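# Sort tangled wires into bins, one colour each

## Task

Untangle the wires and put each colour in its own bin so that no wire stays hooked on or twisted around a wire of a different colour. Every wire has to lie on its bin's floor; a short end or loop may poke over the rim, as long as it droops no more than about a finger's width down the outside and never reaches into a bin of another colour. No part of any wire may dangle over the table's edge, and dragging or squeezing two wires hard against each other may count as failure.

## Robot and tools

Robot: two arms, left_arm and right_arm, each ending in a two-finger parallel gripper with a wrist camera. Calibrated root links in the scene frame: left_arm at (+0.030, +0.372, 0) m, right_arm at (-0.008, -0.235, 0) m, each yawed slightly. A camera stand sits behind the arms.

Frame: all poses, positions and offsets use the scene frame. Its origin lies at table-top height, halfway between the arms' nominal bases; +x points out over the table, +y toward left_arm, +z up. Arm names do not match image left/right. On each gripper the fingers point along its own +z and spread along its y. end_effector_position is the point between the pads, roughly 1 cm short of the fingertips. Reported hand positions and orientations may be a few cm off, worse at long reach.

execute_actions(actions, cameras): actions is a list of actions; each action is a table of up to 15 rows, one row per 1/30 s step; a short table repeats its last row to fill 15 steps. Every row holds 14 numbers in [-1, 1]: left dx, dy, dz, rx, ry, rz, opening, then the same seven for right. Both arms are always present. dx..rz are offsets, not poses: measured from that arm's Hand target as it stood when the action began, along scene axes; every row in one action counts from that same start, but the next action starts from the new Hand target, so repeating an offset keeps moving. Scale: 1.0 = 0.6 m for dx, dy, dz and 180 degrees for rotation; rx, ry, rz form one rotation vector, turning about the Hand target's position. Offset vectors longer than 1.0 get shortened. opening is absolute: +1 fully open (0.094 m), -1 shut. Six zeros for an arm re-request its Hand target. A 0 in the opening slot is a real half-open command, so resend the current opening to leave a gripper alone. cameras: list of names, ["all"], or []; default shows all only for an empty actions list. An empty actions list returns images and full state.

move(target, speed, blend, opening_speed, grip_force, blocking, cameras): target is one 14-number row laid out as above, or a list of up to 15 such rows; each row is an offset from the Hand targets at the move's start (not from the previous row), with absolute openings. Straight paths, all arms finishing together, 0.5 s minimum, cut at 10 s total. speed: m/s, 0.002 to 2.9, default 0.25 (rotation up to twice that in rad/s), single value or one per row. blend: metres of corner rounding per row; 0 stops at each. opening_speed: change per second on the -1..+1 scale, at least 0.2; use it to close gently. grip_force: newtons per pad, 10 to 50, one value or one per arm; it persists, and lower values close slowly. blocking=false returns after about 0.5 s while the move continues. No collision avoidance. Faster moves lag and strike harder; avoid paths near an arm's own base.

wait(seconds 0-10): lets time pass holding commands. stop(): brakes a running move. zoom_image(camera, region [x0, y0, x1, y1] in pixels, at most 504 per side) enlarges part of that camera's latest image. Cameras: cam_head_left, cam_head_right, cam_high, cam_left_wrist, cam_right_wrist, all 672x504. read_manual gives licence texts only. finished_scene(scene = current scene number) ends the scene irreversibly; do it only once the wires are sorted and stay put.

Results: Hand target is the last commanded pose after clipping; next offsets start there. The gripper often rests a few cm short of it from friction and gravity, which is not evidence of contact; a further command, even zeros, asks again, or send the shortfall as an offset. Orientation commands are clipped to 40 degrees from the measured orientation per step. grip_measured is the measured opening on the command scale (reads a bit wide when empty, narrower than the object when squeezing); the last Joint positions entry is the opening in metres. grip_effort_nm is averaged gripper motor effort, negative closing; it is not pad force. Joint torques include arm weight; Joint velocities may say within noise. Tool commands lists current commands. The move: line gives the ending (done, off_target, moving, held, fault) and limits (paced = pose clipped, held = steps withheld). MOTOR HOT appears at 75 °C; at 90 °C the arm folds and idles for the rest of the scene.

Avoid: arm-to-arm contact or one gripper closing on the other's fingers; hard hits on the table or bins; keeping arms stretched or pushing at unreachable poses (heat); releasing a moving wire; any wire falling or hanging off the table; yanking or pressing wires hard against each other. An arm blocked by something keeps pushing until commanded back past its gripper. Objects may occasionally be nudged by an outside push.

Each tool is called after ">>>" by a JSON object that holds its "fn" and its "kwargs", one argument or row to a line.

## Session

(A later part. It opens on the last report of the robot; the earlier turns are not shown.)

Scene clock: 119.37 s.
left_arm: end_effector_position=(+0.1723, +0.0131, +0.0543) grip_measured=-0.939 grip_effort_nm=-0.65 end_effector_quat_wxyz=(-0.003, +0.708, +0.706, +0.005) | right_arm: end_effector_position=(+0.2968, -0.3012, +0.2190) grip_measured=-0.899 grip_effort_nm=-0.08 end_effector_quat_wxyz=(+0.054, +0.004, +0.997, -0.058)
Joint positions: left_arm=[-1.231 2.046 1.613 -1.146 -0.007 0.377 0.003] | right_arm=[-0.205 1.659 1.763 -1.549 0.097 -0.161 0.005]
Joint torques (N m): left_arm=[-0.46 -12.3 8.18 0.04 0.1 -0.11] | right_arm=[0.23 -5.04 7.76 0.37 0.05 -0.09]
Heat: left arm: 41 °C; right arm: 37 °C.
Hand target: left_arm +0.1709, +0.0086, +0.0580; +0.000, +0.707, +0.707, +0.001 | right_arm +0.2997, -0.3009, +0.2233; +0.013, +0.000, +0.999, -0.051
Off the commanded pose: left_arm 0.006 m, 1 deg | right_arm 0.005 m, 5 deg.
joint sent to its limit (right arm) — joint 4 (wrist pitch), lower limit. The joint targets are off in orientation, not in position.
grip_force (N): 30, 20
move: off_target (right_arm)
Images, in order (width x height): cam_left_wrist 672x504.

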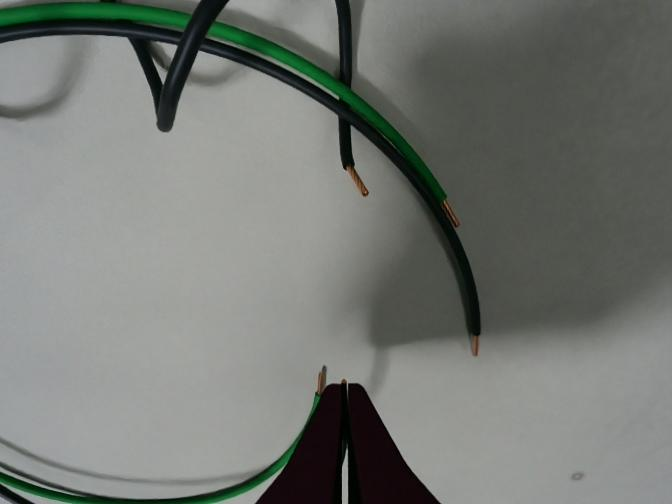

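>>> {"fn": "move", "kwargs": {
  "target": [
    [0.0013,-0.038,0.033,0,0,0.111,-1,0,0,0,0,0,0,-0.9],
    [0.014,-0.074,0.058,0,0,0.222,-1,0,0,0,0,0,0,-0.9],
    [0.038,-0.104,0.075,0,0,0.333,-1,0,0,0,0,0,0,-0.9]
  ],
  "blend": [0.01,0.01,0],
  "cameras": ["cam_left_wrist","cam_head_left","cam_high"],
  "speed": 0.06
}}

>>> {"fn": "zoom_image", "kwargs": {
  "camera": "cam_high",
  "region": [310, 150, 430, 240]
}}

Scene clock: 129.30 s.
left_arm: end_effector_position=(+0.1918, -0.0529, +0.1093) grip_measured=-0.939 grip_effort_nm=-0.65 end_effector_quat_wxyz=(+0.007, +0.268, +0.963, -0.004) | right_arm: end_effector_position=(+0.2968, -0.3012, +0.2190) grip_measured=-0.899 grip_effort_nm=-0.08 end_effector_quat_wxyz=(+0.054, +0.004, +0.997, -0.058)
Joint positions: left_arm=[-1.244 2.342 2.308 -1.522 -0.007 -0.668 0.003] | right_arm=[-0.205 1.659 1.763 -1.549 0.097 -0.161 0.005]
Joint torques (N m): left_arm=[0.51 -12.89 8.34 0.06 0.11 -0.17] | right_arm=[0.18 -5.05 7.8 0.38 0.06 -0.1]
Heat: left arm: 41 °C; right arm: 37 °C.
Hand target: left_arm +0.1937, -0.0538, +0.1032; +0.000, +0.260, +0.966, +0.000 | right_arm +0.2997, -0.3009, +0.2233; +0.013, +0.000, +0.999, -0.051
Off the commanded pose: left_arm 0.007 m, 1 deg | right_arm 0.005 m, 5 deg.
joint sent to its limit (right arm) — joint 4 (wrist pitch), lower limit. The joint targets are off in orientation, not in position.
grip_force (N): 30, 20
move: off_target (right_arm)
Images, in order (width x height): cam_head_left 672x504, cam_high 672x504, cam_left_wrist 672x504.

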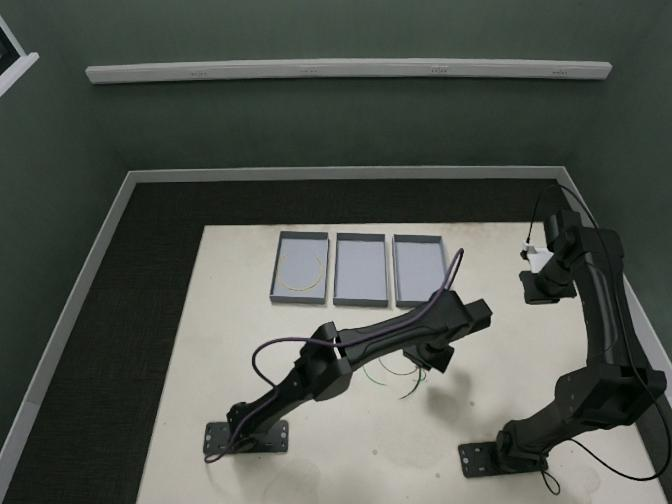

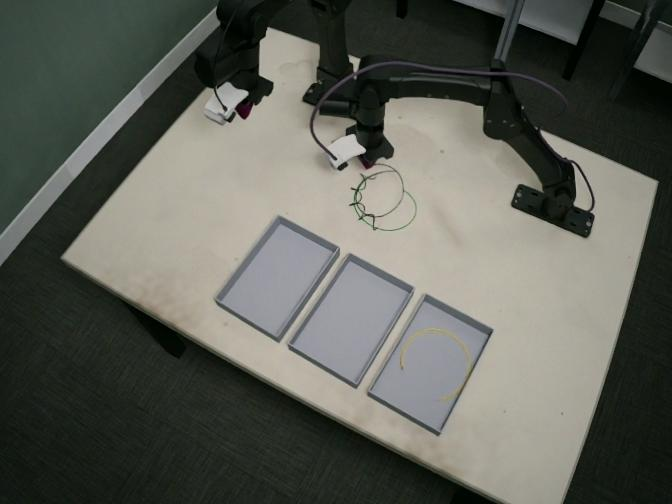

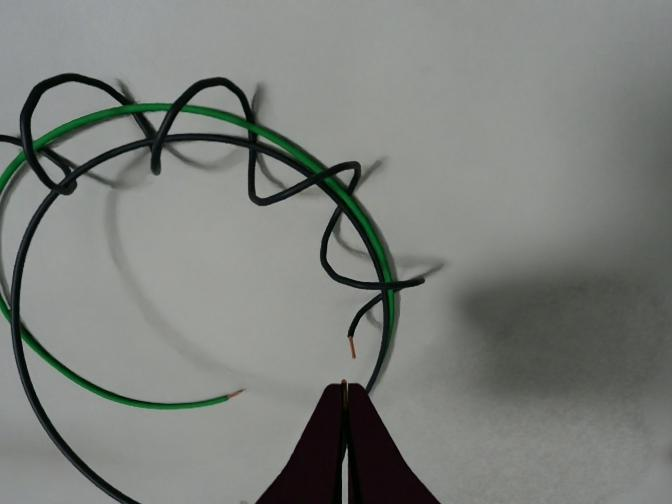

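Scaled by 4.200.

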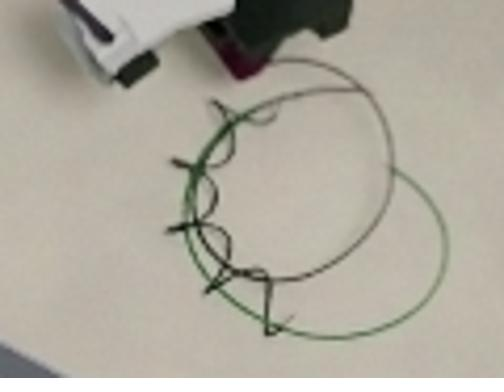

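>>> {"fn": "move", "kwargs": {
  "target": [
    [0.033,-0.02,0.008,0,0,0.111,-1,0,0,0,0,0,0,-0.9],
    [0.06,-0.026,0.012,0,0,0.19,-1,0,0,0,0,0,0,-0.9],
    [0.089,-0.0257,0.015,0,0,0.278,-1,0,0,0,0,0,0,-0.9]
  ],
  "blend": [0.01,0.01,0],
  "cameras": ["cam_left_wrist","cam_head_left","cam_high"],
  "speed": 0.06
}}

>>> {"fn": "zoom_image", "kwargs": {
  "camera": "cam_high",
  "region": [310, 150, 430, 240]
}}

Scene clock: 137.43 s.
left_arm: end_effector_position=(+0.2447, -0.0688, +0.1200) grip_measured=-0.939 grip_effort_nm=-0.65 end_effector_quat_wxyz=(+0.017, -0.165, +0.985, -0.053) | right_arm: end_effector_position=(+0.2968, -0.3012, +0.2190) grip_measured=-0.899 grip_effort_nm=-0.08 end_effector_quat_wxyz=(+0.054, +0.004, +0.997, -0.058)
Joint positions: left_arm=[-1.153 2.455 2.551 -1.554 -0.003 -1.45 0.003] | right_arm=[-0.205 1.659 1.763 -1.549 0.097 -0.161 0.005]
Joint torques (N m): left_arm=[0.43 -13.55 8.27 0.29 0.08 -0.13] | right_arm=[0.18 -5.04 7.79 0.38 0.06 -0.1]
Heat: left arm: 42 °C; right arm: 37 °C.
Hand target: left_arm +0.2471, -0.0692, +0.1121; -0.001, -0.173, +0.985, +0.000 | right_arm +0.2997, -0.3009, +0.2233; +0.013, +0.000, +0.999, -0.051
Off the commanded pose: left_arm 0.008 m, 7 deg | right_arm 0.005 m, 5 deg.
joint sent to its limit (left arm) — joint 4 (wrist pitch), lower limit. The joint targets are off in orientation, not in position.
joint sent to its limit (right arm) — joint 4 (wrist pitch), lower limit. The joint targets are off in orientation, not in position.
grip_force (N): 30, 20
move: off_target (left_arm, right_arm)
Images, in order (width x height): cam_head_left 672x504, cam_high 672x504, cam_left_wrist 672x504.

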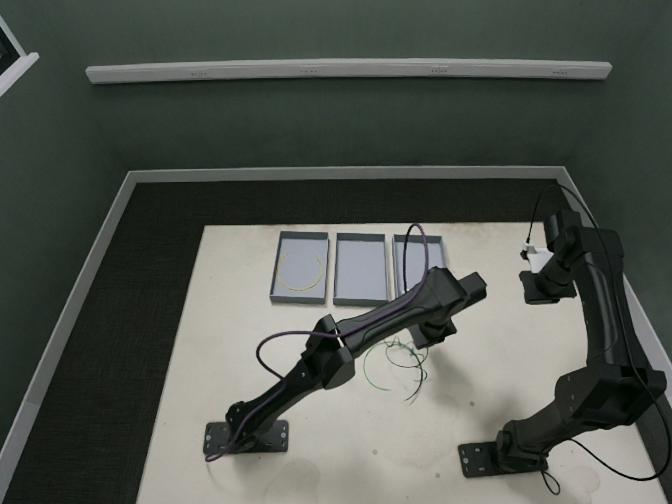

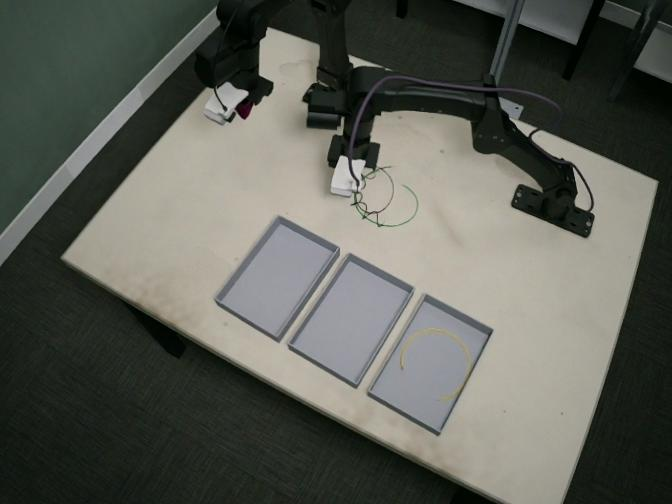

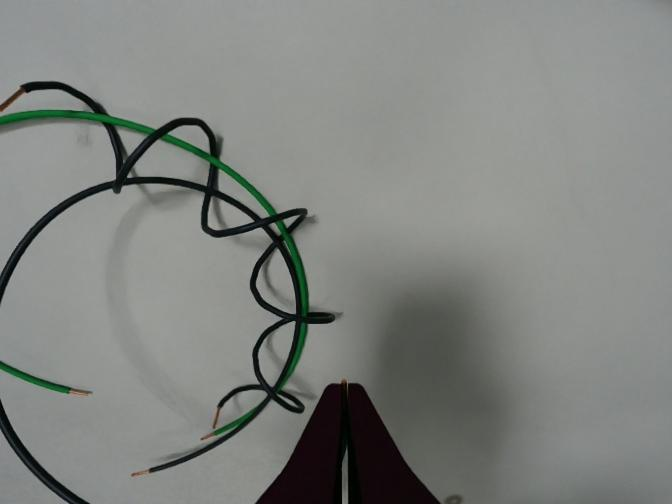

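Scaled by 4.200.

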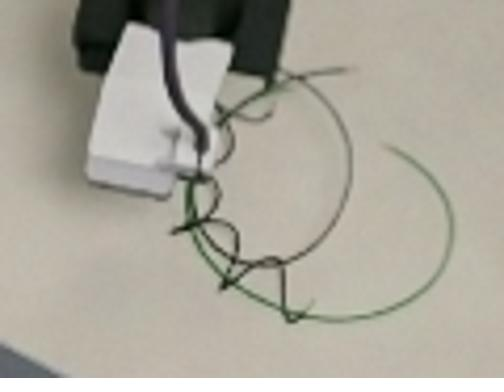

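>>> {"fn": "move", "kwargs": {
  "target": [
    [0.04,0.06,0.02,0,0,0.05,-1,0,0,0,0,0,0,-0.9],
    [0.04,0.2,0.01,0,0,0.05,-1,0,0,0,0,0,0,-0.9]
  ],
  "blend": [0.02,0],
  "cameras": ["cam_left_wrist","cam_head_left","cam_high"],
  "speed": 0.06
}}

>>> {"fn": "zoom_image", "kwargs": {
  "camera": "cam_head_left",
  "region": [345, 300, 455, 410]
}}

Scene clock: 141.77 s.
left_arm: end_effector_position=(+0.2713, +0.0490, +0.1088) grip_measured=-0.939 grip_effort_nm=-0.65 end_effector_quat_wxyz=(-0.004, -0.253, +0.967, +0.012) | right_arm: end_effector_position=(+0.2968, -0.3012, +0.2190) grip_measured=-0.899 grip_effort_nm=-0.08 end_effector_quat_wxyz=(+0.054, +0.004, +0.997, -0.058)
Joint positions: left_arm=[-0.964 2.12 1.942 -1.417 -0.001 -1.442 0.003] | right_arm=[-0.205 1.659 1.763 -1.549 0.097 -0.161 0.005]
Joint torques (N m): left_arm=[0.23 -16.59 5.5 0.13 0.06 0.08] | right_arm=[0.21 -5.05 7.77 0.38 0.06 -0.11]
Heat: left arm: 43 °C; right arm: 37 °C.
Hand target: left_arm +0.2711, +0.0507, +0.1182; -0.001, -0.250, +0.968, +0.000 | right_arm +0.2997, -0.3009, +0.2233; +0.013, +0.000, +0.999, -0.051
Off the commanded pose: left_arm 0.009 m, 1 deg | right_arm 0.005 m, 5 deg.
joint sent to its limit (right arm) — joint 4 (wrist pitch), lower limit. The joint targets are off in orientation, not in position.
grip_force (N): 30, 20
move: off_target (right_arm)
Images, in order (width x height): cam_head_left 672x504, cam_high 672x504, cam_left_wrist 672x504.

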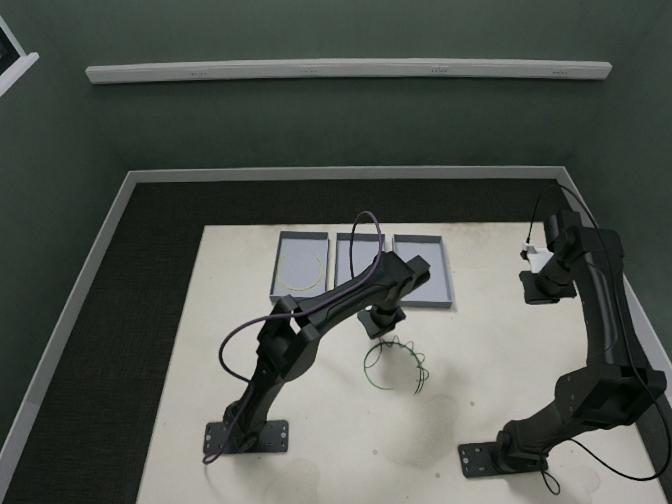

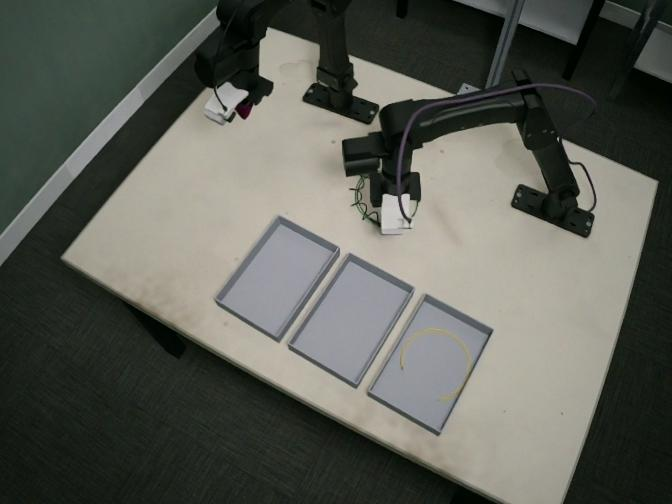

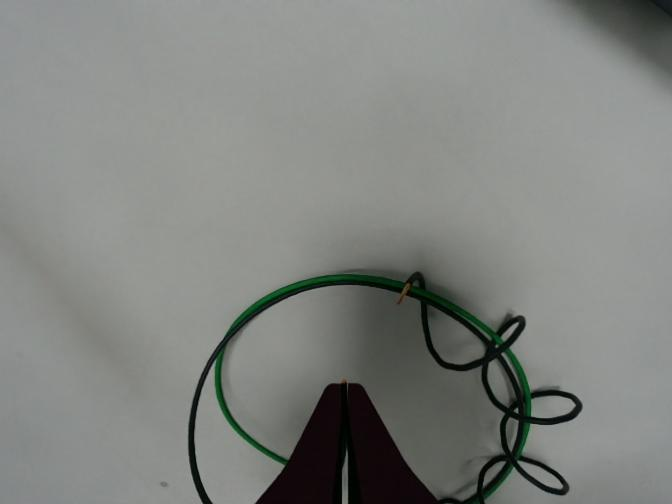

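Scaled by 4.582.

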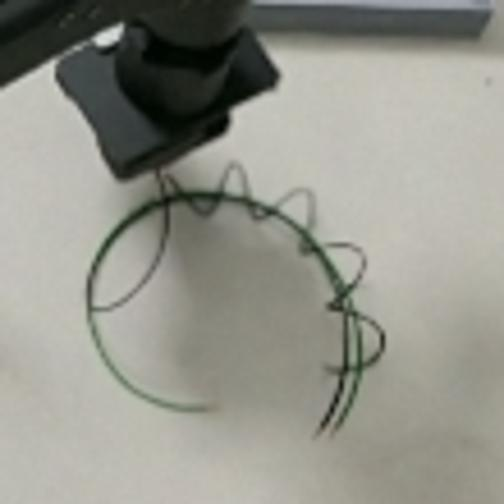

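>>> {"fn": "move", "kwargs": {
  "target": [
    [0.0,0.15,0.0,0,0,0.0,-1,0,0,0,0,0,0,-0.9]
  ],
  "cameras": ["cam_left_wrist","cam_head_left","cam_high"],
  "speed": 0.05
}}

>>> {"fn": "zoom_image", "kwargs": {
  "camera": "cam_head_left",
  "region": [325, 300, 445, 410]
}}

Scene clock: 144.37 s.
left_arm: end_effector_position=(+0.2716, +0.1390, +0.1125) grip_measured=-0.939 grip_effort_nm=-0.65 end_effector_quat_wxyz=(-0.006, -0.253, +0.967, +0.009) | right_arm: end_effector_position=(+0.2968, -0.3012, +0.2190) grip_measured=-0.899 grip_effort_nm=-0.08 end_effector_quat_wxyz=(+0.054, +0.004, +0.997, -0.058)
Joint positions: left_arm=[-0.802 1.837 1.556 -1.312 0.001 -1.28 0.003] | right_arm=[-0.205 1.659 1.763 -1.549 0.097 -0.161 0.005]
Joint torques (N m): left_arm=[0.25 -13.14 5.52 0.16 0.05 0.08] | right_arm=[0.21 -5.05 7.76 0.37 0.06 -0.1]
Heat: left arm: 43 °C; right arm: 37 °C.
Hand target: left_arm +0.2711, +0.1408, +0.1181; -0.001, -0.250, +0.968, +0.000 | right_arm +0.2997, -0.3009, +0.2233; +0.013, +0.000, +0.999, -0.051
Off the commanded pose: left_arm 0.006 m, 1 deg | right_arm 0.005 m, 5 deg.
joint sent to its limit (right arm) — joint 4 (wrist pitch), lower limit. The joint targets are off in orientation, not in position.
grip_force (N): 30, 20
move: off_target (right_arm)
Images, in order (width x height): cam_head_left 672x504, cam_high 672x504, cam_left_wrist 672x504.

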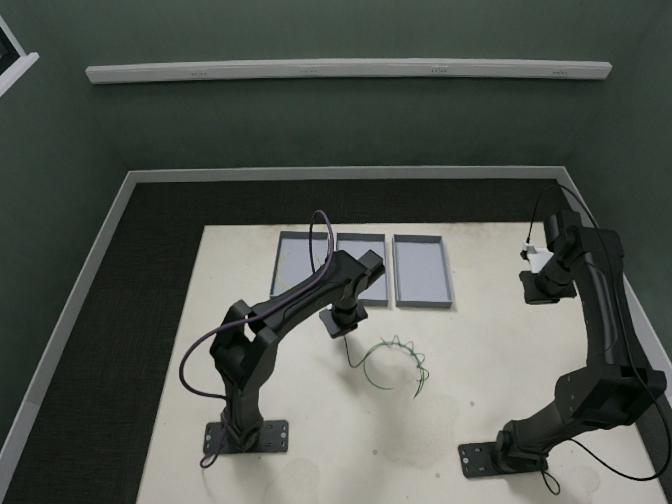

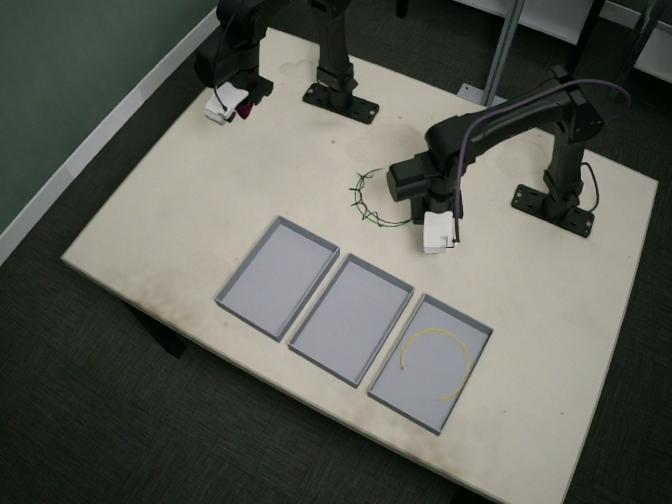

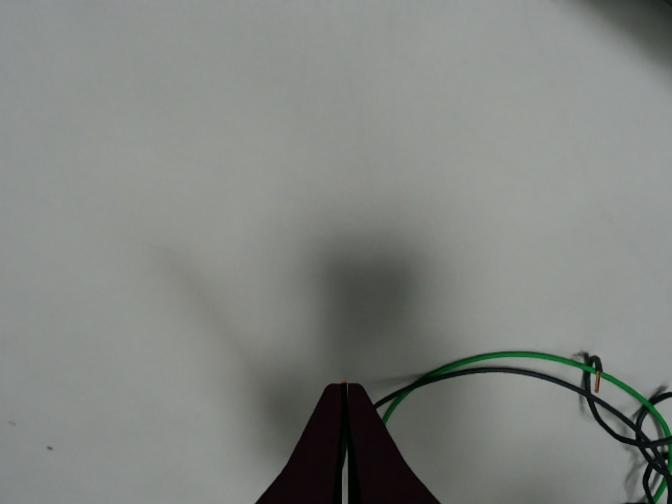

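Scaled by 4.200.

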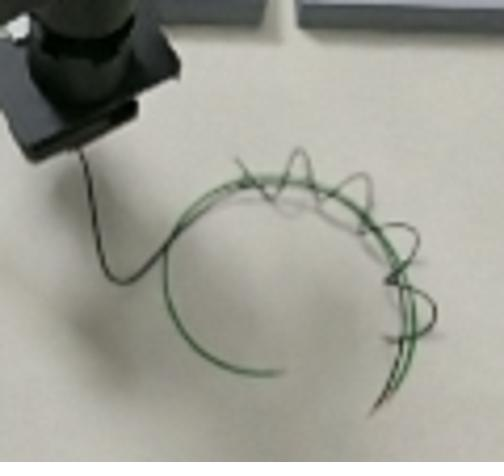

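>>> {"fn": "move", "kwargs": {
  "target": [
    [-0.08,0.15,0.0,0,0,0.0,-1,0,0,0,0,0,0,-0.9]
  ],
  "cameras": ["cam_left_wrist","cam_head_left","cam_high"],
  "speed": 0.05
}}

>>> {"fn": "zoom_image", "kwargs": {
  "camera": "cam_head_left",
  "region": [305, 300, 445, 410]
}}

Scene clock: 147.20 s.
left_arm: end_effector_position=(+0.2257, +0.2275, +0.1166) grip_measured=-0.939 grip_effort_nm=-0.65 end_effector_quat_wxyz=(-0.002, -0.252, +0.968, +0.002) | right_arm: end_effector_position=(+0.2968, -0.3012, +0.2190) grip_measured=-0.899 grip_effort_nm=-0.08 end_effector_quat_wxyz=(+0.054, +0.004, +0.997, -0.058)
Joint positions: left_arm=[-0.671 1.469 1.173 -1.28 0.001 -1.148 0.003] | right_arm=[-0.205 1.659 1.763 -1.549 0.097 -0.161 0.005]
Joint torques (N m): left_arm=[0.42 -8.14 5.59 0.11 0.05 0.09] | right_arm=[0.21 -5.08 7.79 0.37 0.06 -0.09]
Heat: left arm: 43 °C; right arm: 37 °C.
Hand target: left_arm +0.2231, +0.2308, +0.1182; -0.001, -0.250, +0.968, +0.000 | right_arm +0.2997, -0.3009, +0.2233; +0.013, +0.000, +0.999, -0.051
Off the commanded pose: left_arm 0.004 m, 0 deg | right_arm 0.005 m, 5 deg.
joint sent to its limit (right arm) — joint 4 (wrist pitch), lower limit. The joint targets are off in orientation, not in position.
grip_force (N): 30, 20
move: off_target (right_arm)
Images, in order (width x height): cam_head_left 672x504, cam_high 672x504, cam_left_wrist 672x504.

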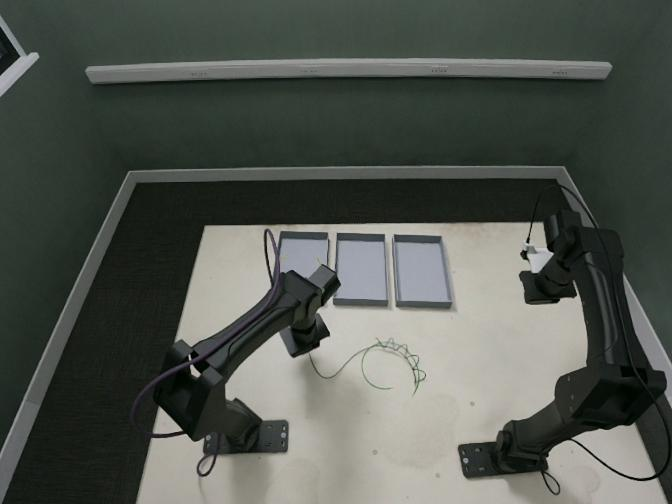

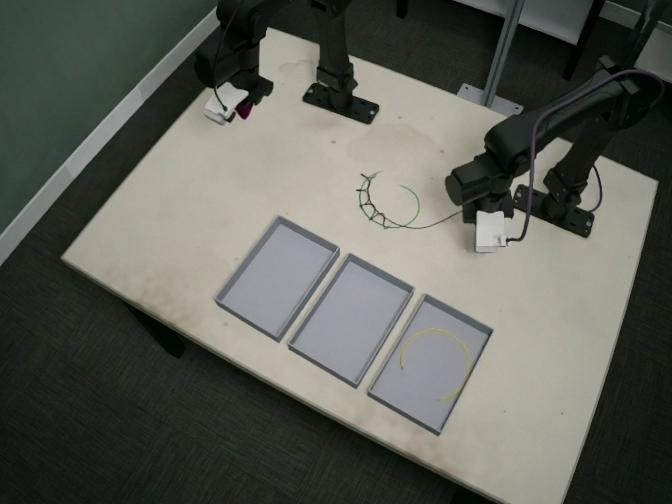

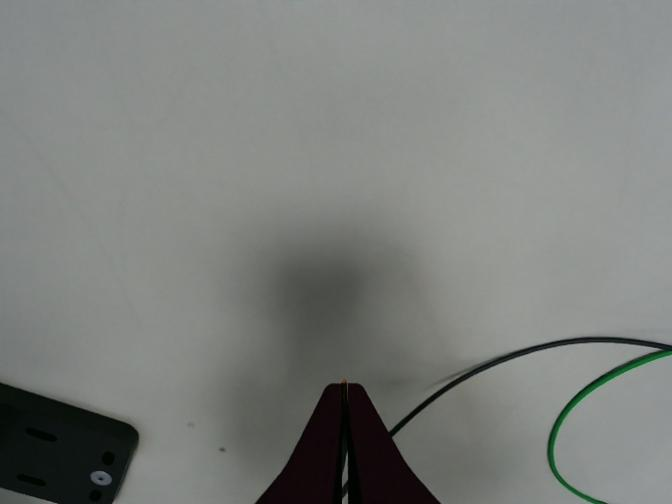

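Scaled by 3.600.

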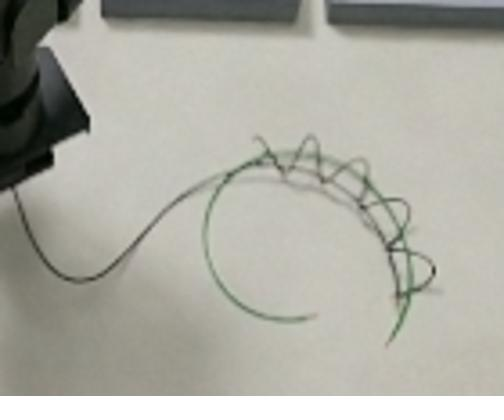

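>>> {"fn": "move", "kwargs": {
  "target": [
    [0.0,0.13,0.0,0,0,0.0,-1,0,0,0,0,0,0,-0.9]
  ],
  "cameras": ["cam_high","cam_head_left"],
  "speed": 0.05
}}

>>> {"fn": "zoom_image", "kwargs": {
  "camera": "cam_head_left",
  "region": [305, 300, 445, 410]
}}

Scene clock: 149.63 s.
left_arm: end_effector_position=(+0.2283, +0.3059, +0.1173) grip_measured=-0.939 grip_effort_nm=-0.65 end_effector_quat_wxyz=(+0.001, -0.253, +0.968, -0.001) | right_arm: end_effector_position=(+0.2968, -0.3012, +0.2190) grip_measured=-0.899 grip_effort_nm=-0.08 end_effector_quat_wxyz=(+0.054, +0.004, +0.997, -0.058)
Joint positions: left_arm=[-0.357 1.329 1.061 -1.3 0.001 -0.834 0.003] | right_arm=[-0.205 1.659 1.763 -1.549 0.097 -0.161 0.005]
Joint torques (N m): left_arm=[0.39 -6.49 5.63 0.05 0.04 0.08] | right_arm=[0.21 -5.04 7.82 0.37 0.06 -0.09]
Heat: left arm: 42 °C; right arm: 37 °C.
Hand target: left_arm +0.2231, +0.3088, +0.1181; -0.001, -0.250, +0.968, +0.000 | right_arm +0.2997, -0.3009, +0.2233; +0.013, +0.000, +0.999, -0.051
Off the commanded pose: left_arm 0.006 m, 0 deg | right_arm 0.005 m, 5 deg.
joint sent to its limit (right arm) — joint 4 (wrist pitch), lower limit. The joint targets are off in orientation, not in position.
grip_force (N): 30, 20
move: off_target (right_arm)
Images, in order (width x height): cam_head_left 672x504, cam_high 672x504.

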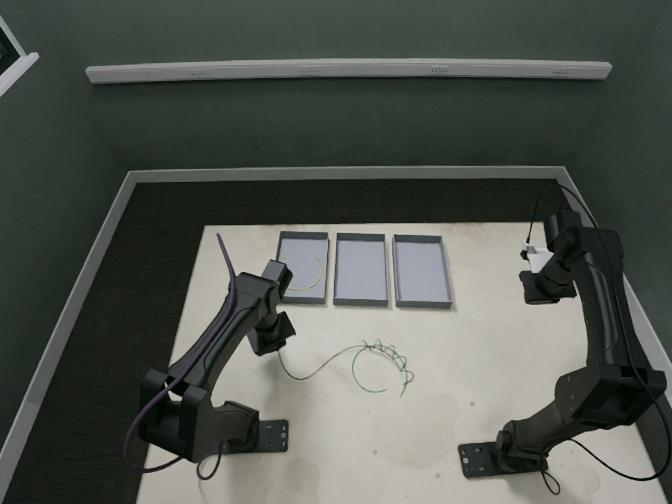

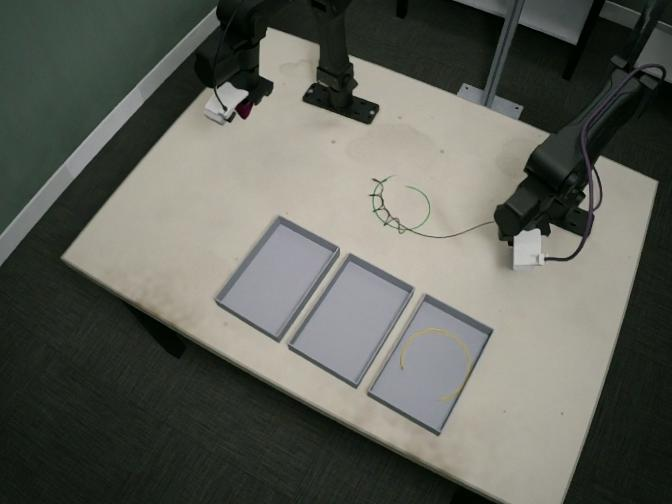

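Scaled by 3.600.

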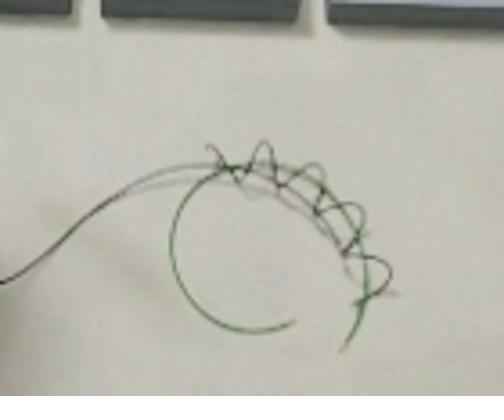

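>>> {"fn": "move", "kwargs": {
  "target": [
    [0.06,0.17,0.0,0,0,0.0,-1,0,0,0,0,0,0,-0.9]
  ],
  "cameras": ["cam_high","cam_head_left"],
  "speed": 0.05
}}

>>> {"fn": "zoom_image", "kwargs": {
  "camera": "cam_head_left",
  "region": [265, 300, 425, 410]
}}

Scene clock: 154.03 s.
left_arm: end_effector_position=(+0.2511, +0.4081, +0.1146) grip_measured=-0.939 grip_effort_nm=-0.65 end_effector_quat_wxyz=(-0.012, -0.253, +0.967, +0.000) | right_arm: end_effector_position=(+0.2968, -0.3012, +0.2190) grip_measured=-0.899 grip_effort_nm=-0.08 end_effector_quat_wxyz=(+0.054, +0.004, +0.997, -0.058)
Joint positions: left_arm=[0.126 1.414 1.117 -1.297 0.002 -0.352 0.003] | right_arm=[-0.205 1.659 1.763 -1.549 0.097 -0.161 0.005]
Joint torques (N m): left_arm=[0.36 -4.67 8.44 0.22 0.02 0.05] | right_arm=[0.24 -5.07 7.77 0.37 0.06 -0.11]
Heat: left arm: 41 °C; right arm: 37 °C.
Hand target: left_arm +0.2590, +0.4108, +0.1181; -0.001, -0.250, +0.968, +0.000 | right_arm +0.2997, -0.3009, +0.2233; +0.013, +0.000, +0.999, -0.051
Off the commanded pose: left_arm 0.009 m, 1 deg | right_arm 0.005 m, 5 deg.
joint sent to its limit (right arm) — joint 4 (wrist pitch), lower limit. The joint targets are off in orientation, not in position.
grip_force (N): 30, 20
move: off_target (right_arm)
Images, in order (width x height): cam_head_left 672x504, cam_high 672x504.

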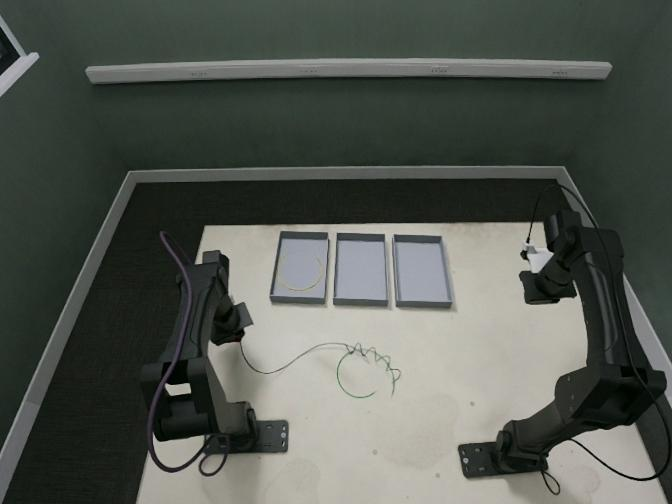

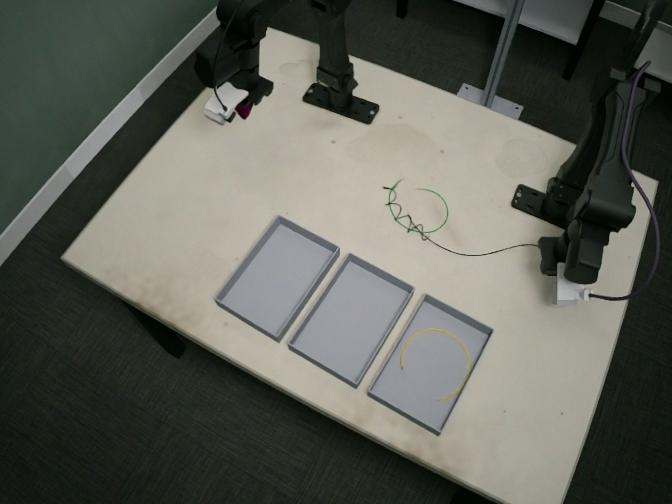

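Scaled by 3.150.

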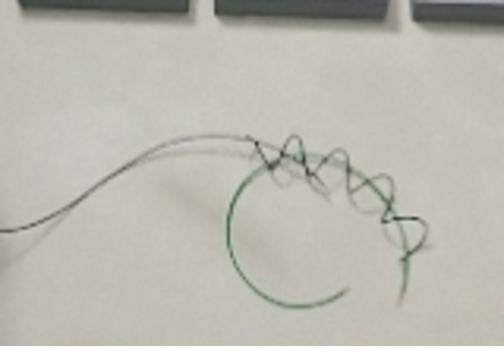

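>>> {"fn": "move", "kwargs": {
  "target": [0,0,0,0,0,0,-1,-0.1,0.57,-0.07,0,0,0,-0.7],
  "cameras": ["cam_right_wrist"]
}}

Scene clock: 157.00 s.
left_arm: end_effector_position=(+0.2511, +0.4081, +0.1146) grip_measured=-0.939 grip_effort_nm=-0.65 end_effector_quat_wxyz=(-0.012, -0.253, +0.967, +0.000) | right_arm: end_effector_position=(+0.2365, +0.0389, +0.1768) grip_measured=-0.701 grip_effort_nm=0.07 end_effector_quat_wxyz=(+0.043, -0.011, +0.999, -0.018)
Joint positions: left_arm=[0.126 1.414 1.117 -1.297 0.002 -0.351 0.003] | right_arm=[0.84 1.94 1.947 -1.55 0.09 0.86 0.014]
Joint torques (N m): left_arm=[0.38 -4.66 8.46 0.21 0.02 0.08] | right_arm=[-0.53 -7.34 8.06 0.2 0.02 0.12]
Heat: left arm: 41 °C; right arm: 37 °C.
Hand target: left_arm +0.2590, +0.4108, +0.1181; -0.001, -0.250, +0.968, +0.000 | right_arm +0.2397, +0.0412, +0.1812; +0.012, +0.000, +0.999, -0.051
Off the commanded pose: left_arm 0.009 m, 1 deg | right_arm 0.006 m, 5 deg.
joint sent to its limit (right arm) — joint 4 (wrist pitch), lower limit. The joint targets are off in orientation, not in position.
grip_force (N): 30, 20
move: off_target (right_arm)
Images, in order (width x height): cam_right_wrist 672x504.

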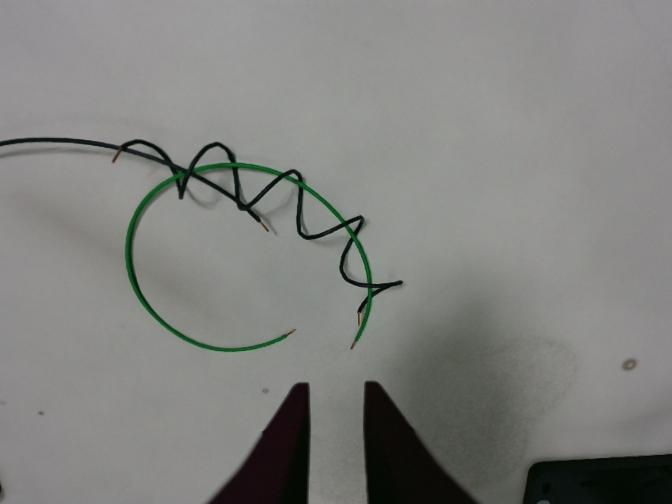

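>>> {"fn": "move", "kwargs": {
  "target": [0,0,0,0,0,0,-1,-0.052,-0.058,-0.12,0,0,0.5,-0.7],
  "cameras": ["cam_right_wrist"]
}}

Scene clock: 162.00 s.
left_arm: end_effector_position=(+0.2511, +0.4081, +0.1146) grip_measured=-0.939 grip_effort_nm=-0.65 end_effector_quat_wxyz=(-0.012, -0.253, +0.967, +0.000) | right_arm: end_effector_position=(+0.2095, +0.0061, +0.1042) grip_measured=-0.701 grip_effort_nm=0.07 end_effector_quat_wxyz=(-0.033, +0.705, -0.708, +0.036)
Joint positions: left_arm=[0.126 1.414 1.117 -1.297 0.002 -0.351 0.003] | right_arm=[0.833 1.719 1.376 -1.169 0.078 -0.693 0.014]
Joint torques (N m): left_arm=[0.38 -4.67 8.47 0.21 0.02 0.09] | right_arm=[-0.59 -8.61 4.68 0.44 -0.12 -0.09]
Heat: left arm: 40 °C; right arm: 36 °C.
Hand target: left_arm +0.2590, +0.4108, +0.1181; -0.001, -0.250, +0.968, +0.000 | right_arm +0.2085, +0.0064, +0.1093; -0.045, +0.706, -0.706, +0.027
Off the commanded pose: left_arm 0.009 m, 1 deg | right_arm 0.005 m, 2 deg.
grip_force (N): 30, 20
move: done
Images, in order (width x height): cam_right_wrist 672x504.

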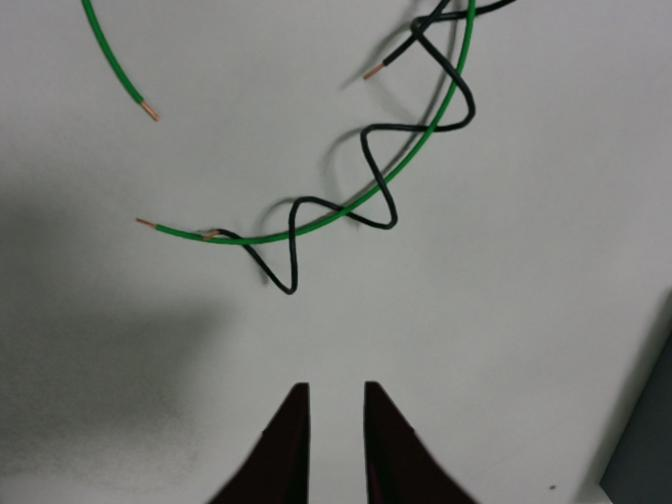

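>>> {"fn": "move", "kwargs": {
  "target": [0,0,0,0,0,0,-1,-0.028,0.003,-0.075,0,0,0,-0.7],
  "cameras": ["cam_right_wrist"],
  "speed": 0.1
}}

Scene clock: 163.57 s.
left_arm: end_effector_position=(+0.2511, +0.4081, +0.1146) grip_measured=-0.939 grip_effort_nm=-0.65 end_effector_quat_wxyz=(-0.012, -0.253, +0.967, +0.000) | right_arm: end_effector_position=(+0.1940, +0.0057, +0.0605) grip_measured=-0.701 grip_effort_nm=0.07 end_effector_quat_wxyz=(-0.034, +0.708, -0.704, +0.035)
Joint positions: left_arm=[0.126 1.414 1.117 -1.297 0.002 -0.351 0.003] | right_arm=[0.87 1.711 1.19 -0.991 0.077 -0.667 0.014]
Joint torques (N m): left_arm=[0.36 -4.67 8.44 0.21 0.02 0.09] | right_arm=[0.34 -8.06 4.6 0.45 -0.09 0.11]
Heat: left arm: 40 °C; right arm: 36 °C.
Hand target: left_arm +0.2590, +0.4108, +0.1181; -0.001, -0.250, +0.968, +0.000 | right_arm +0.1917, +0.0082, +0.0643; -0.045, +0.706, -0.706, +0.027
Off the commanded pose: left_arm 0.009 m, 1 deg | right_arm 0.005 m, 2 deg.
grip_force (N): 30, 20
move: done
Images, in order (width x height): cam_right_wrist 672x504.

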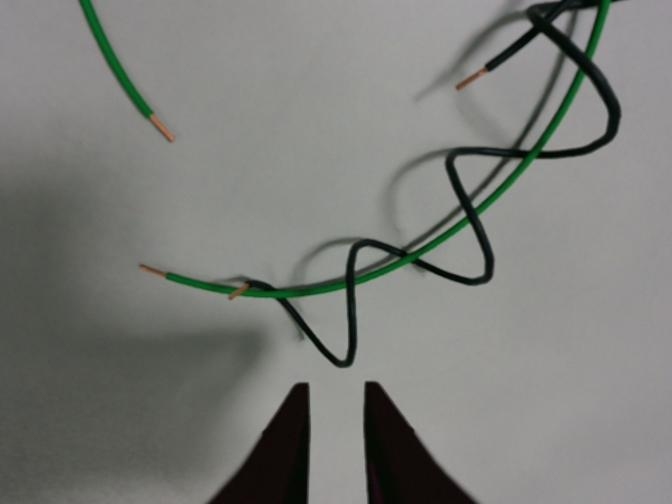

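>>> {"fn": "move", "kwargs": {
  "target": [0,0,0,0,0,0,-1,0.004,0.0,-0.03,0,0,0,-0.7],
  "cameras": ["cam_right_wrist"],
  "speed": 0.06
}}

>>> {"fn": "move", "kwargs": {
  "target": [0,0,0,0,0,0,-1,0.0,0.0,-0.02,0,0,0,-0.7],
  "cameras": ["cam_right_wrist"],
  "speed": 0.06
}}

Scene clock: 166.80 s.
left_arm: end_effector_position=(+0.2511, +0.4081, +0.1146) grip_measured=-0.939 grip_effort_nm=-0.65 end_effector_quat_wxyz=(-0.012, -0.253, +0.967, +0.000) | right_arm: end_effector_position=(+0.1960, +0.0083, +0.0501) grip_measured=-0.701 grip_effort_nm=0.07 end_effector_quat_wxyz=(-0.047, +0.708, -0.704, +0.033)
Joint positions: left_arm=[0.126 1.414 1.117 -1.297 0.002 -0.351 0.003] | right_arm=[0.87 1.711 1.145 -0.92 0.077 -0.667 0.014]
Joint torques (N m): left_arm=[0.38 -4.67 8.44 0.22 0.02 0.08] | right_arm=[-0.27 -5.98 4.59 0.48 -0.09 0.04]
Heat: left arm: 40 °C; right arm: 35 °C.
Hand target: left_arm +0.2590, +0.4108, +0.1181; -0.001, -0.250, +0.968, +0.000 | right_arm +0.1941, +0.0083, +0.0464; -0.045, +0.706, -0.706, +0.027
Off the commanded pose: left_arm 0.009 m, 1 deg | right_arm 0.004 m, 1 deg.
grip_force (N): 30, 20
move: done
Images, in order (width x height): cam_right_wrist 672x504.

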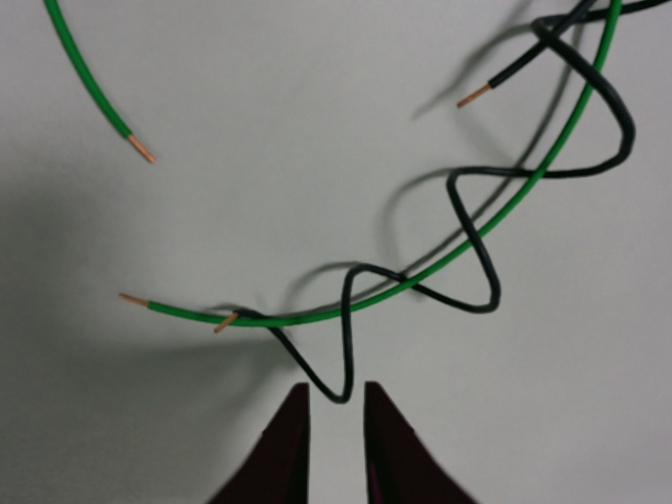

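Scene clock: 167.80 s.
left_arm: end_effector_position=(+0.2511, +0.4081, +0.1146) grip_measured=-0.939 grip_effort_nm=-0.65 end_effector_quat_wxyz=(-0.012, -0.253, +0.967, +0.000) | right_arm: end_effector_position=(+0.1963, +0.0086, +0.0401) grip_measured=-0.701 grip_effort_nm=0.07 end_effector_quat_wxyz=(-0.050, +0.707, -0.704, +0.033)
Joint positions: left_arm=[0.126 1.414 1.117 -1.297 0.002 -0.351 0.003] | right_arm=[0.87 1.721 1.113 -0.871 0.077 -0.667 0.014]
Joint torques (N m): left_arm=[0.36 -4.67 8.46 0.21 0.02 0.09] | right_arm=[-0.28 -5.46 4.55 0.51 -0.09 0.05]
Heat: left arm: 40 °C; right arm: 35 °C.
Hand target: left_arm +0.2590, +0.4108, +0.1181; -0.001, -0.250, +0.968, +0.000 | right_arm +0.1941, +0.0083, +0.0343; -0.045, +0.706, -0.706, +0.027
Off the commanded pose: left_arm 0.009 m, 1 deg | right_arm 0.006 m, 1 deg.
grip_force (N): 30, 20
move: done
Images, in order (width x height): cam_right_wrist 672x504.

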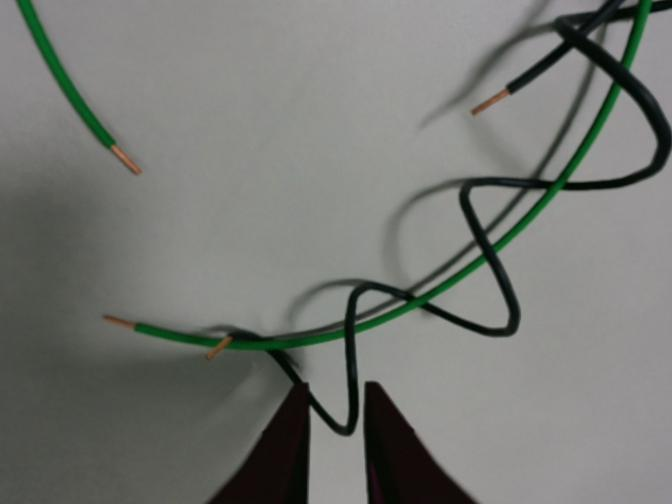

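>>> {"fn": "move", "kwargs": {
  "target": [
    [0,0,0,0,0,0,-1,-0.012,-0.01,0,0,0,0,-0.6],
    [0,0,0,0,0,0,-1,-0.012,-0.01,-0.03,0,0,0,-0.6]
  ],
  "cameras": ["cam_right_wrist"],
  "speed": 0.06
}}

Scene clock: 169.80 s.
left_arm: end_effector_position=(+0.2511, +0.4081, +0.1146) grip_measured=-0.939 grip_effort_nm=-0.65 end_effector_quat_wxyz=(-0.012, -0.253, +0.967, +0.000) | right_arm: end_effector_position=(+0.1907, +0.0015, +0.0211) grip_measured=-0.601 grip_effort_nm=0.07 end_effector_quat_wxyz=(-0.048, +0.707, -0.704, +0.033)
Joint positions: left_arm=[0.126 1.414 1.117 -1.297 0.002 -0.351 0.003] | right_arm=[0.87 1.721 1.031 -0.793 0.077 -0.666 0.019]
Joint torques (N m): left_arm=[0.36 -4.66 8.46 0.21 0.02 0.08] | right_arm=[0.39 -5.53 4.33 0.49 -0.08 0.11]
Heat: left arm: 40 °C; right arm: 35 °C.
Hand target: left_arm +0.2590, +0.4108, +0.1181; -0.001, -0.250, +0.968, +0.000 | right_arm +0.1869, +0.0023, +0.0163; -0.045, +0.706, -0.706, +0.027
Off the commanded pose: left_arm 0.009 m, 1 deg | right_arm 0.006 m, 1 deg.
grip_force (N): 30, 20
move: done
Images, in order (width x height): cam_right_wrist 672x504.

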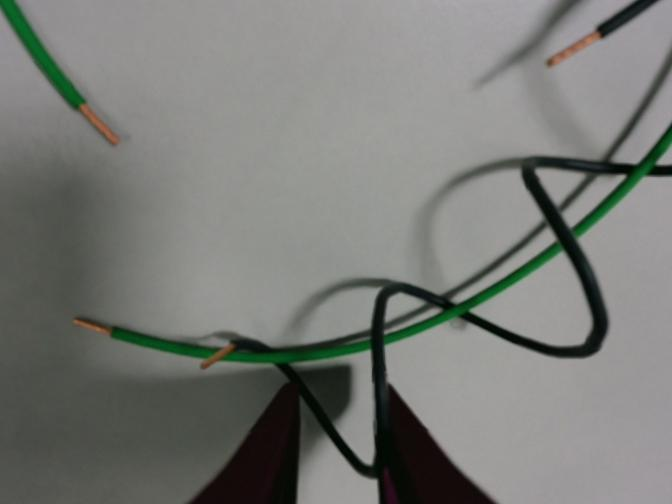

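>>> {"fn": "move", "kwargs": {
  "target": [
    [0,0,0,0,0,0,-1,0.0,0.0,0.035,0,0,0,-0.6],
    [0,0,0,0,0,0,-1,0.014,-0.008,0.035,0,0,0,-0.6]
  ],
  "cameras": ["cam_right_wrist"],
  "speed": 0.06
}}

>>> {"fn": "move", "kwargs": {
  "target": [0,0,0,0,0,0,-1,0.0,-0.008,-0.045,0,0,0,-0.6],
  "cameras": ["cam_right_wrist"],
  "speed": 0.06
}}

Scene clock: 171.53 s.
left_arm: end_effector_position=(+0.2511, +0.4081, +0.1146) grip_measured=-0.939 grip_effort_nm=-0.65 end_effector_quat_wxyz=(-0.012, -0.253, +0.967, +0.000) | right_arm: end_effector_position=(+0.1907, -0.0106, +0.0244) grip_measured=-0.601 grip_effort_nm=0.07 end_effector_quat_wxyz=(-0.026, +0.704, -0.709, +0.036)
Joint positions: left_arm=[0.126 1.414 1.117 -1.297 0.002 -0.351 0.003] | right_arm=[0.845 1.721 1.049 -0.855 0.076 -0.679 0.019]
Joint torques (N m): left_arm=[0.36 -4.67 8.46 0.21 0.02 0.08] | right_arm=[-0.35 -7.88 7.79 0.23 -0.1 -0.09]
Heat: left arm: 40 °C; right arm: 35 °C.
Hand target: left_arm +0.2590, +0.4108, +0.1181; -0.001, -0.250, +0.968, +0.000 | right_arm +0.1952, -0.0026, +0.0372; -0.045, +0.706, -0.706, +0.027
Off the commanded pose: left_arm 0.009 m, 1 deg | right_arm 0.016 m, 2 deg.
grip_force (N): 30, 20
move: off_target (right_arm)
Images, in order (width x height): cam_right_wrist 672x504.

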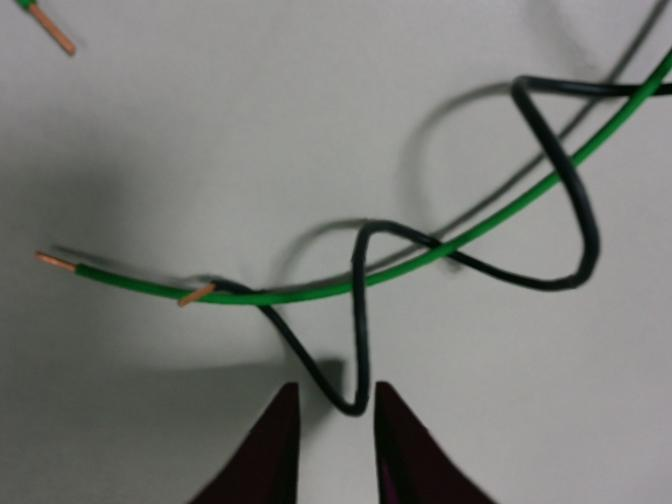

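Scene clock: 172.63 s.
left_arm: end_effector_position=(+0.2511, +0.4081, +0.1146) grip_measured=-0.939 grip_effort_nm=-0.65 end_effector_quat_wxyz=(-0.012, -0.253, +0.967, +0.000) | right_arm: end_effector_position=(+0.1967, -0.0064, +0.0155) grip_measured=-0.601 grip_effort_nm=0.07 end_effector_quat_wxyz=(-0.049, +0.704, -0.707, +0.034)
Joint positions: left_arm=[0.126 1.414 1.117 -1.297 0.002 -0.351 0.003] | right_arm=[0.838 1.721 1.006 -0.765 0.076 -0.69 0.019]
Joint torques (N m): left_arm=[0.38 -4.67 8.44 0.21 0.02 0.08] | right_arm=[-0.73 -5.33 4.37 0.52 -0.11 -0.1]
Heat: left arm: 40 °C; right arm: 35 °C.
Hand target: left_arm +0.2590, +0.4108, +0.1181; -0.001, -0.250, +0.968, +0.000 | right_arm +0.1952, -0.0074, +0.0102; -0.045, +0.706, -0.706, +0.027
Off the commanded pose: left_arm 0.009 m, 1 deg | right_arm 0.006 m, 1 deg.
grip_force (N): 30, 20
move: done
Images, in order (width x height): cam_right_wrist 672x504.

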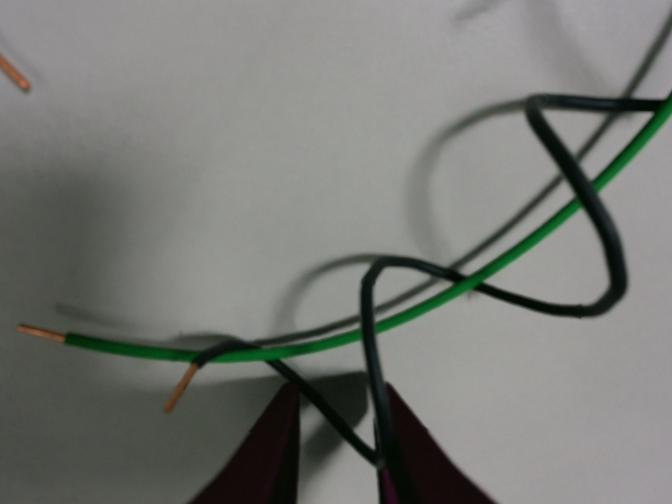

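>>> {"fn": "move", "kwargs": {
  "target": [
    [0,0,0,0,0,0,-1,0.0,0.0,0.04,0,0,0,-0.6],
    [0,0,0,0,0,0,-1,0.02,-0.004,0.04,0,0,0,-0.6],
    [0,0,0,0,0,0,-1,0.02,-0.004,-0.01,0,0,0,-0.6]
  ],
  "cameras": ["cam_right_wrist"],
  "speed": 0.06
}}

Scene clock: 175.23 s.
left_arm: end_effector_position=(+0.2511, +0.4081, +0.1146) grip_measured=-0.939 grip_effort_nm=-0.65 end_effector_quat_wxyz=(-0.012, -0.253, +0.967, +0.000) | right_arm: end_effector_position=(+0.2084, -0.0117, +0.0117) grip_measured=-0.601 grip_effort_nm=0.07 end_effector_quat_wxyz=(-0.045, +0.703, -0.709, +0.035)
Joint positions: left_arm=[0.126 1.414 1.117 -1.297 0.002 -0.351 0.003] | right_arm=[0.797 1.747 1.021 -0.76 0.074 -0.727 0.019]
Joint torques (N m): left_arm=[0.36 -4.67 8.46 0.21 0.02 0.08] | right_arm=[-0.25 -5.11 3.97 0.67 -0.11 -0.09]
Heat: left arm: 40 °C; right arm: 35 °C.
Hand target: left_arm +0.2590, +0.4108, +0.1181; -0.001, -0.250, +0.968, +0.000 | right_arm +0.2073, -0.0098, +0.0043; -0.045, +0.706, -0.706, +0.027
Off the commanded pose: left_arm 0.009 m, 1 deg | right_arm 0.008 m, 1 deg.
grip_force (N): 30, 20
move: done
Images, in order (width x height): cam_right_wrist 672x504.

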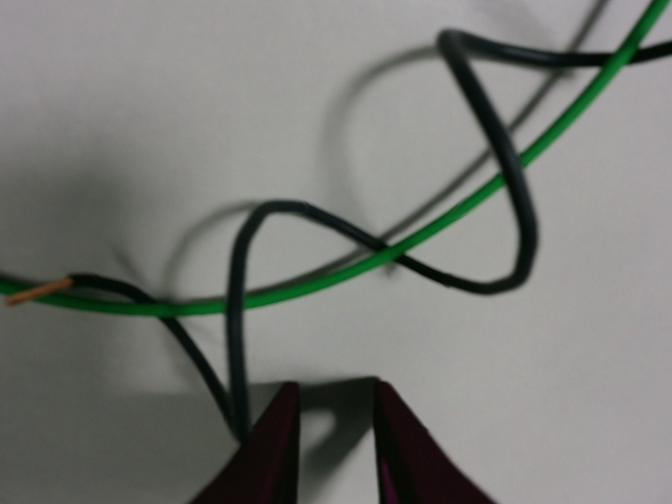

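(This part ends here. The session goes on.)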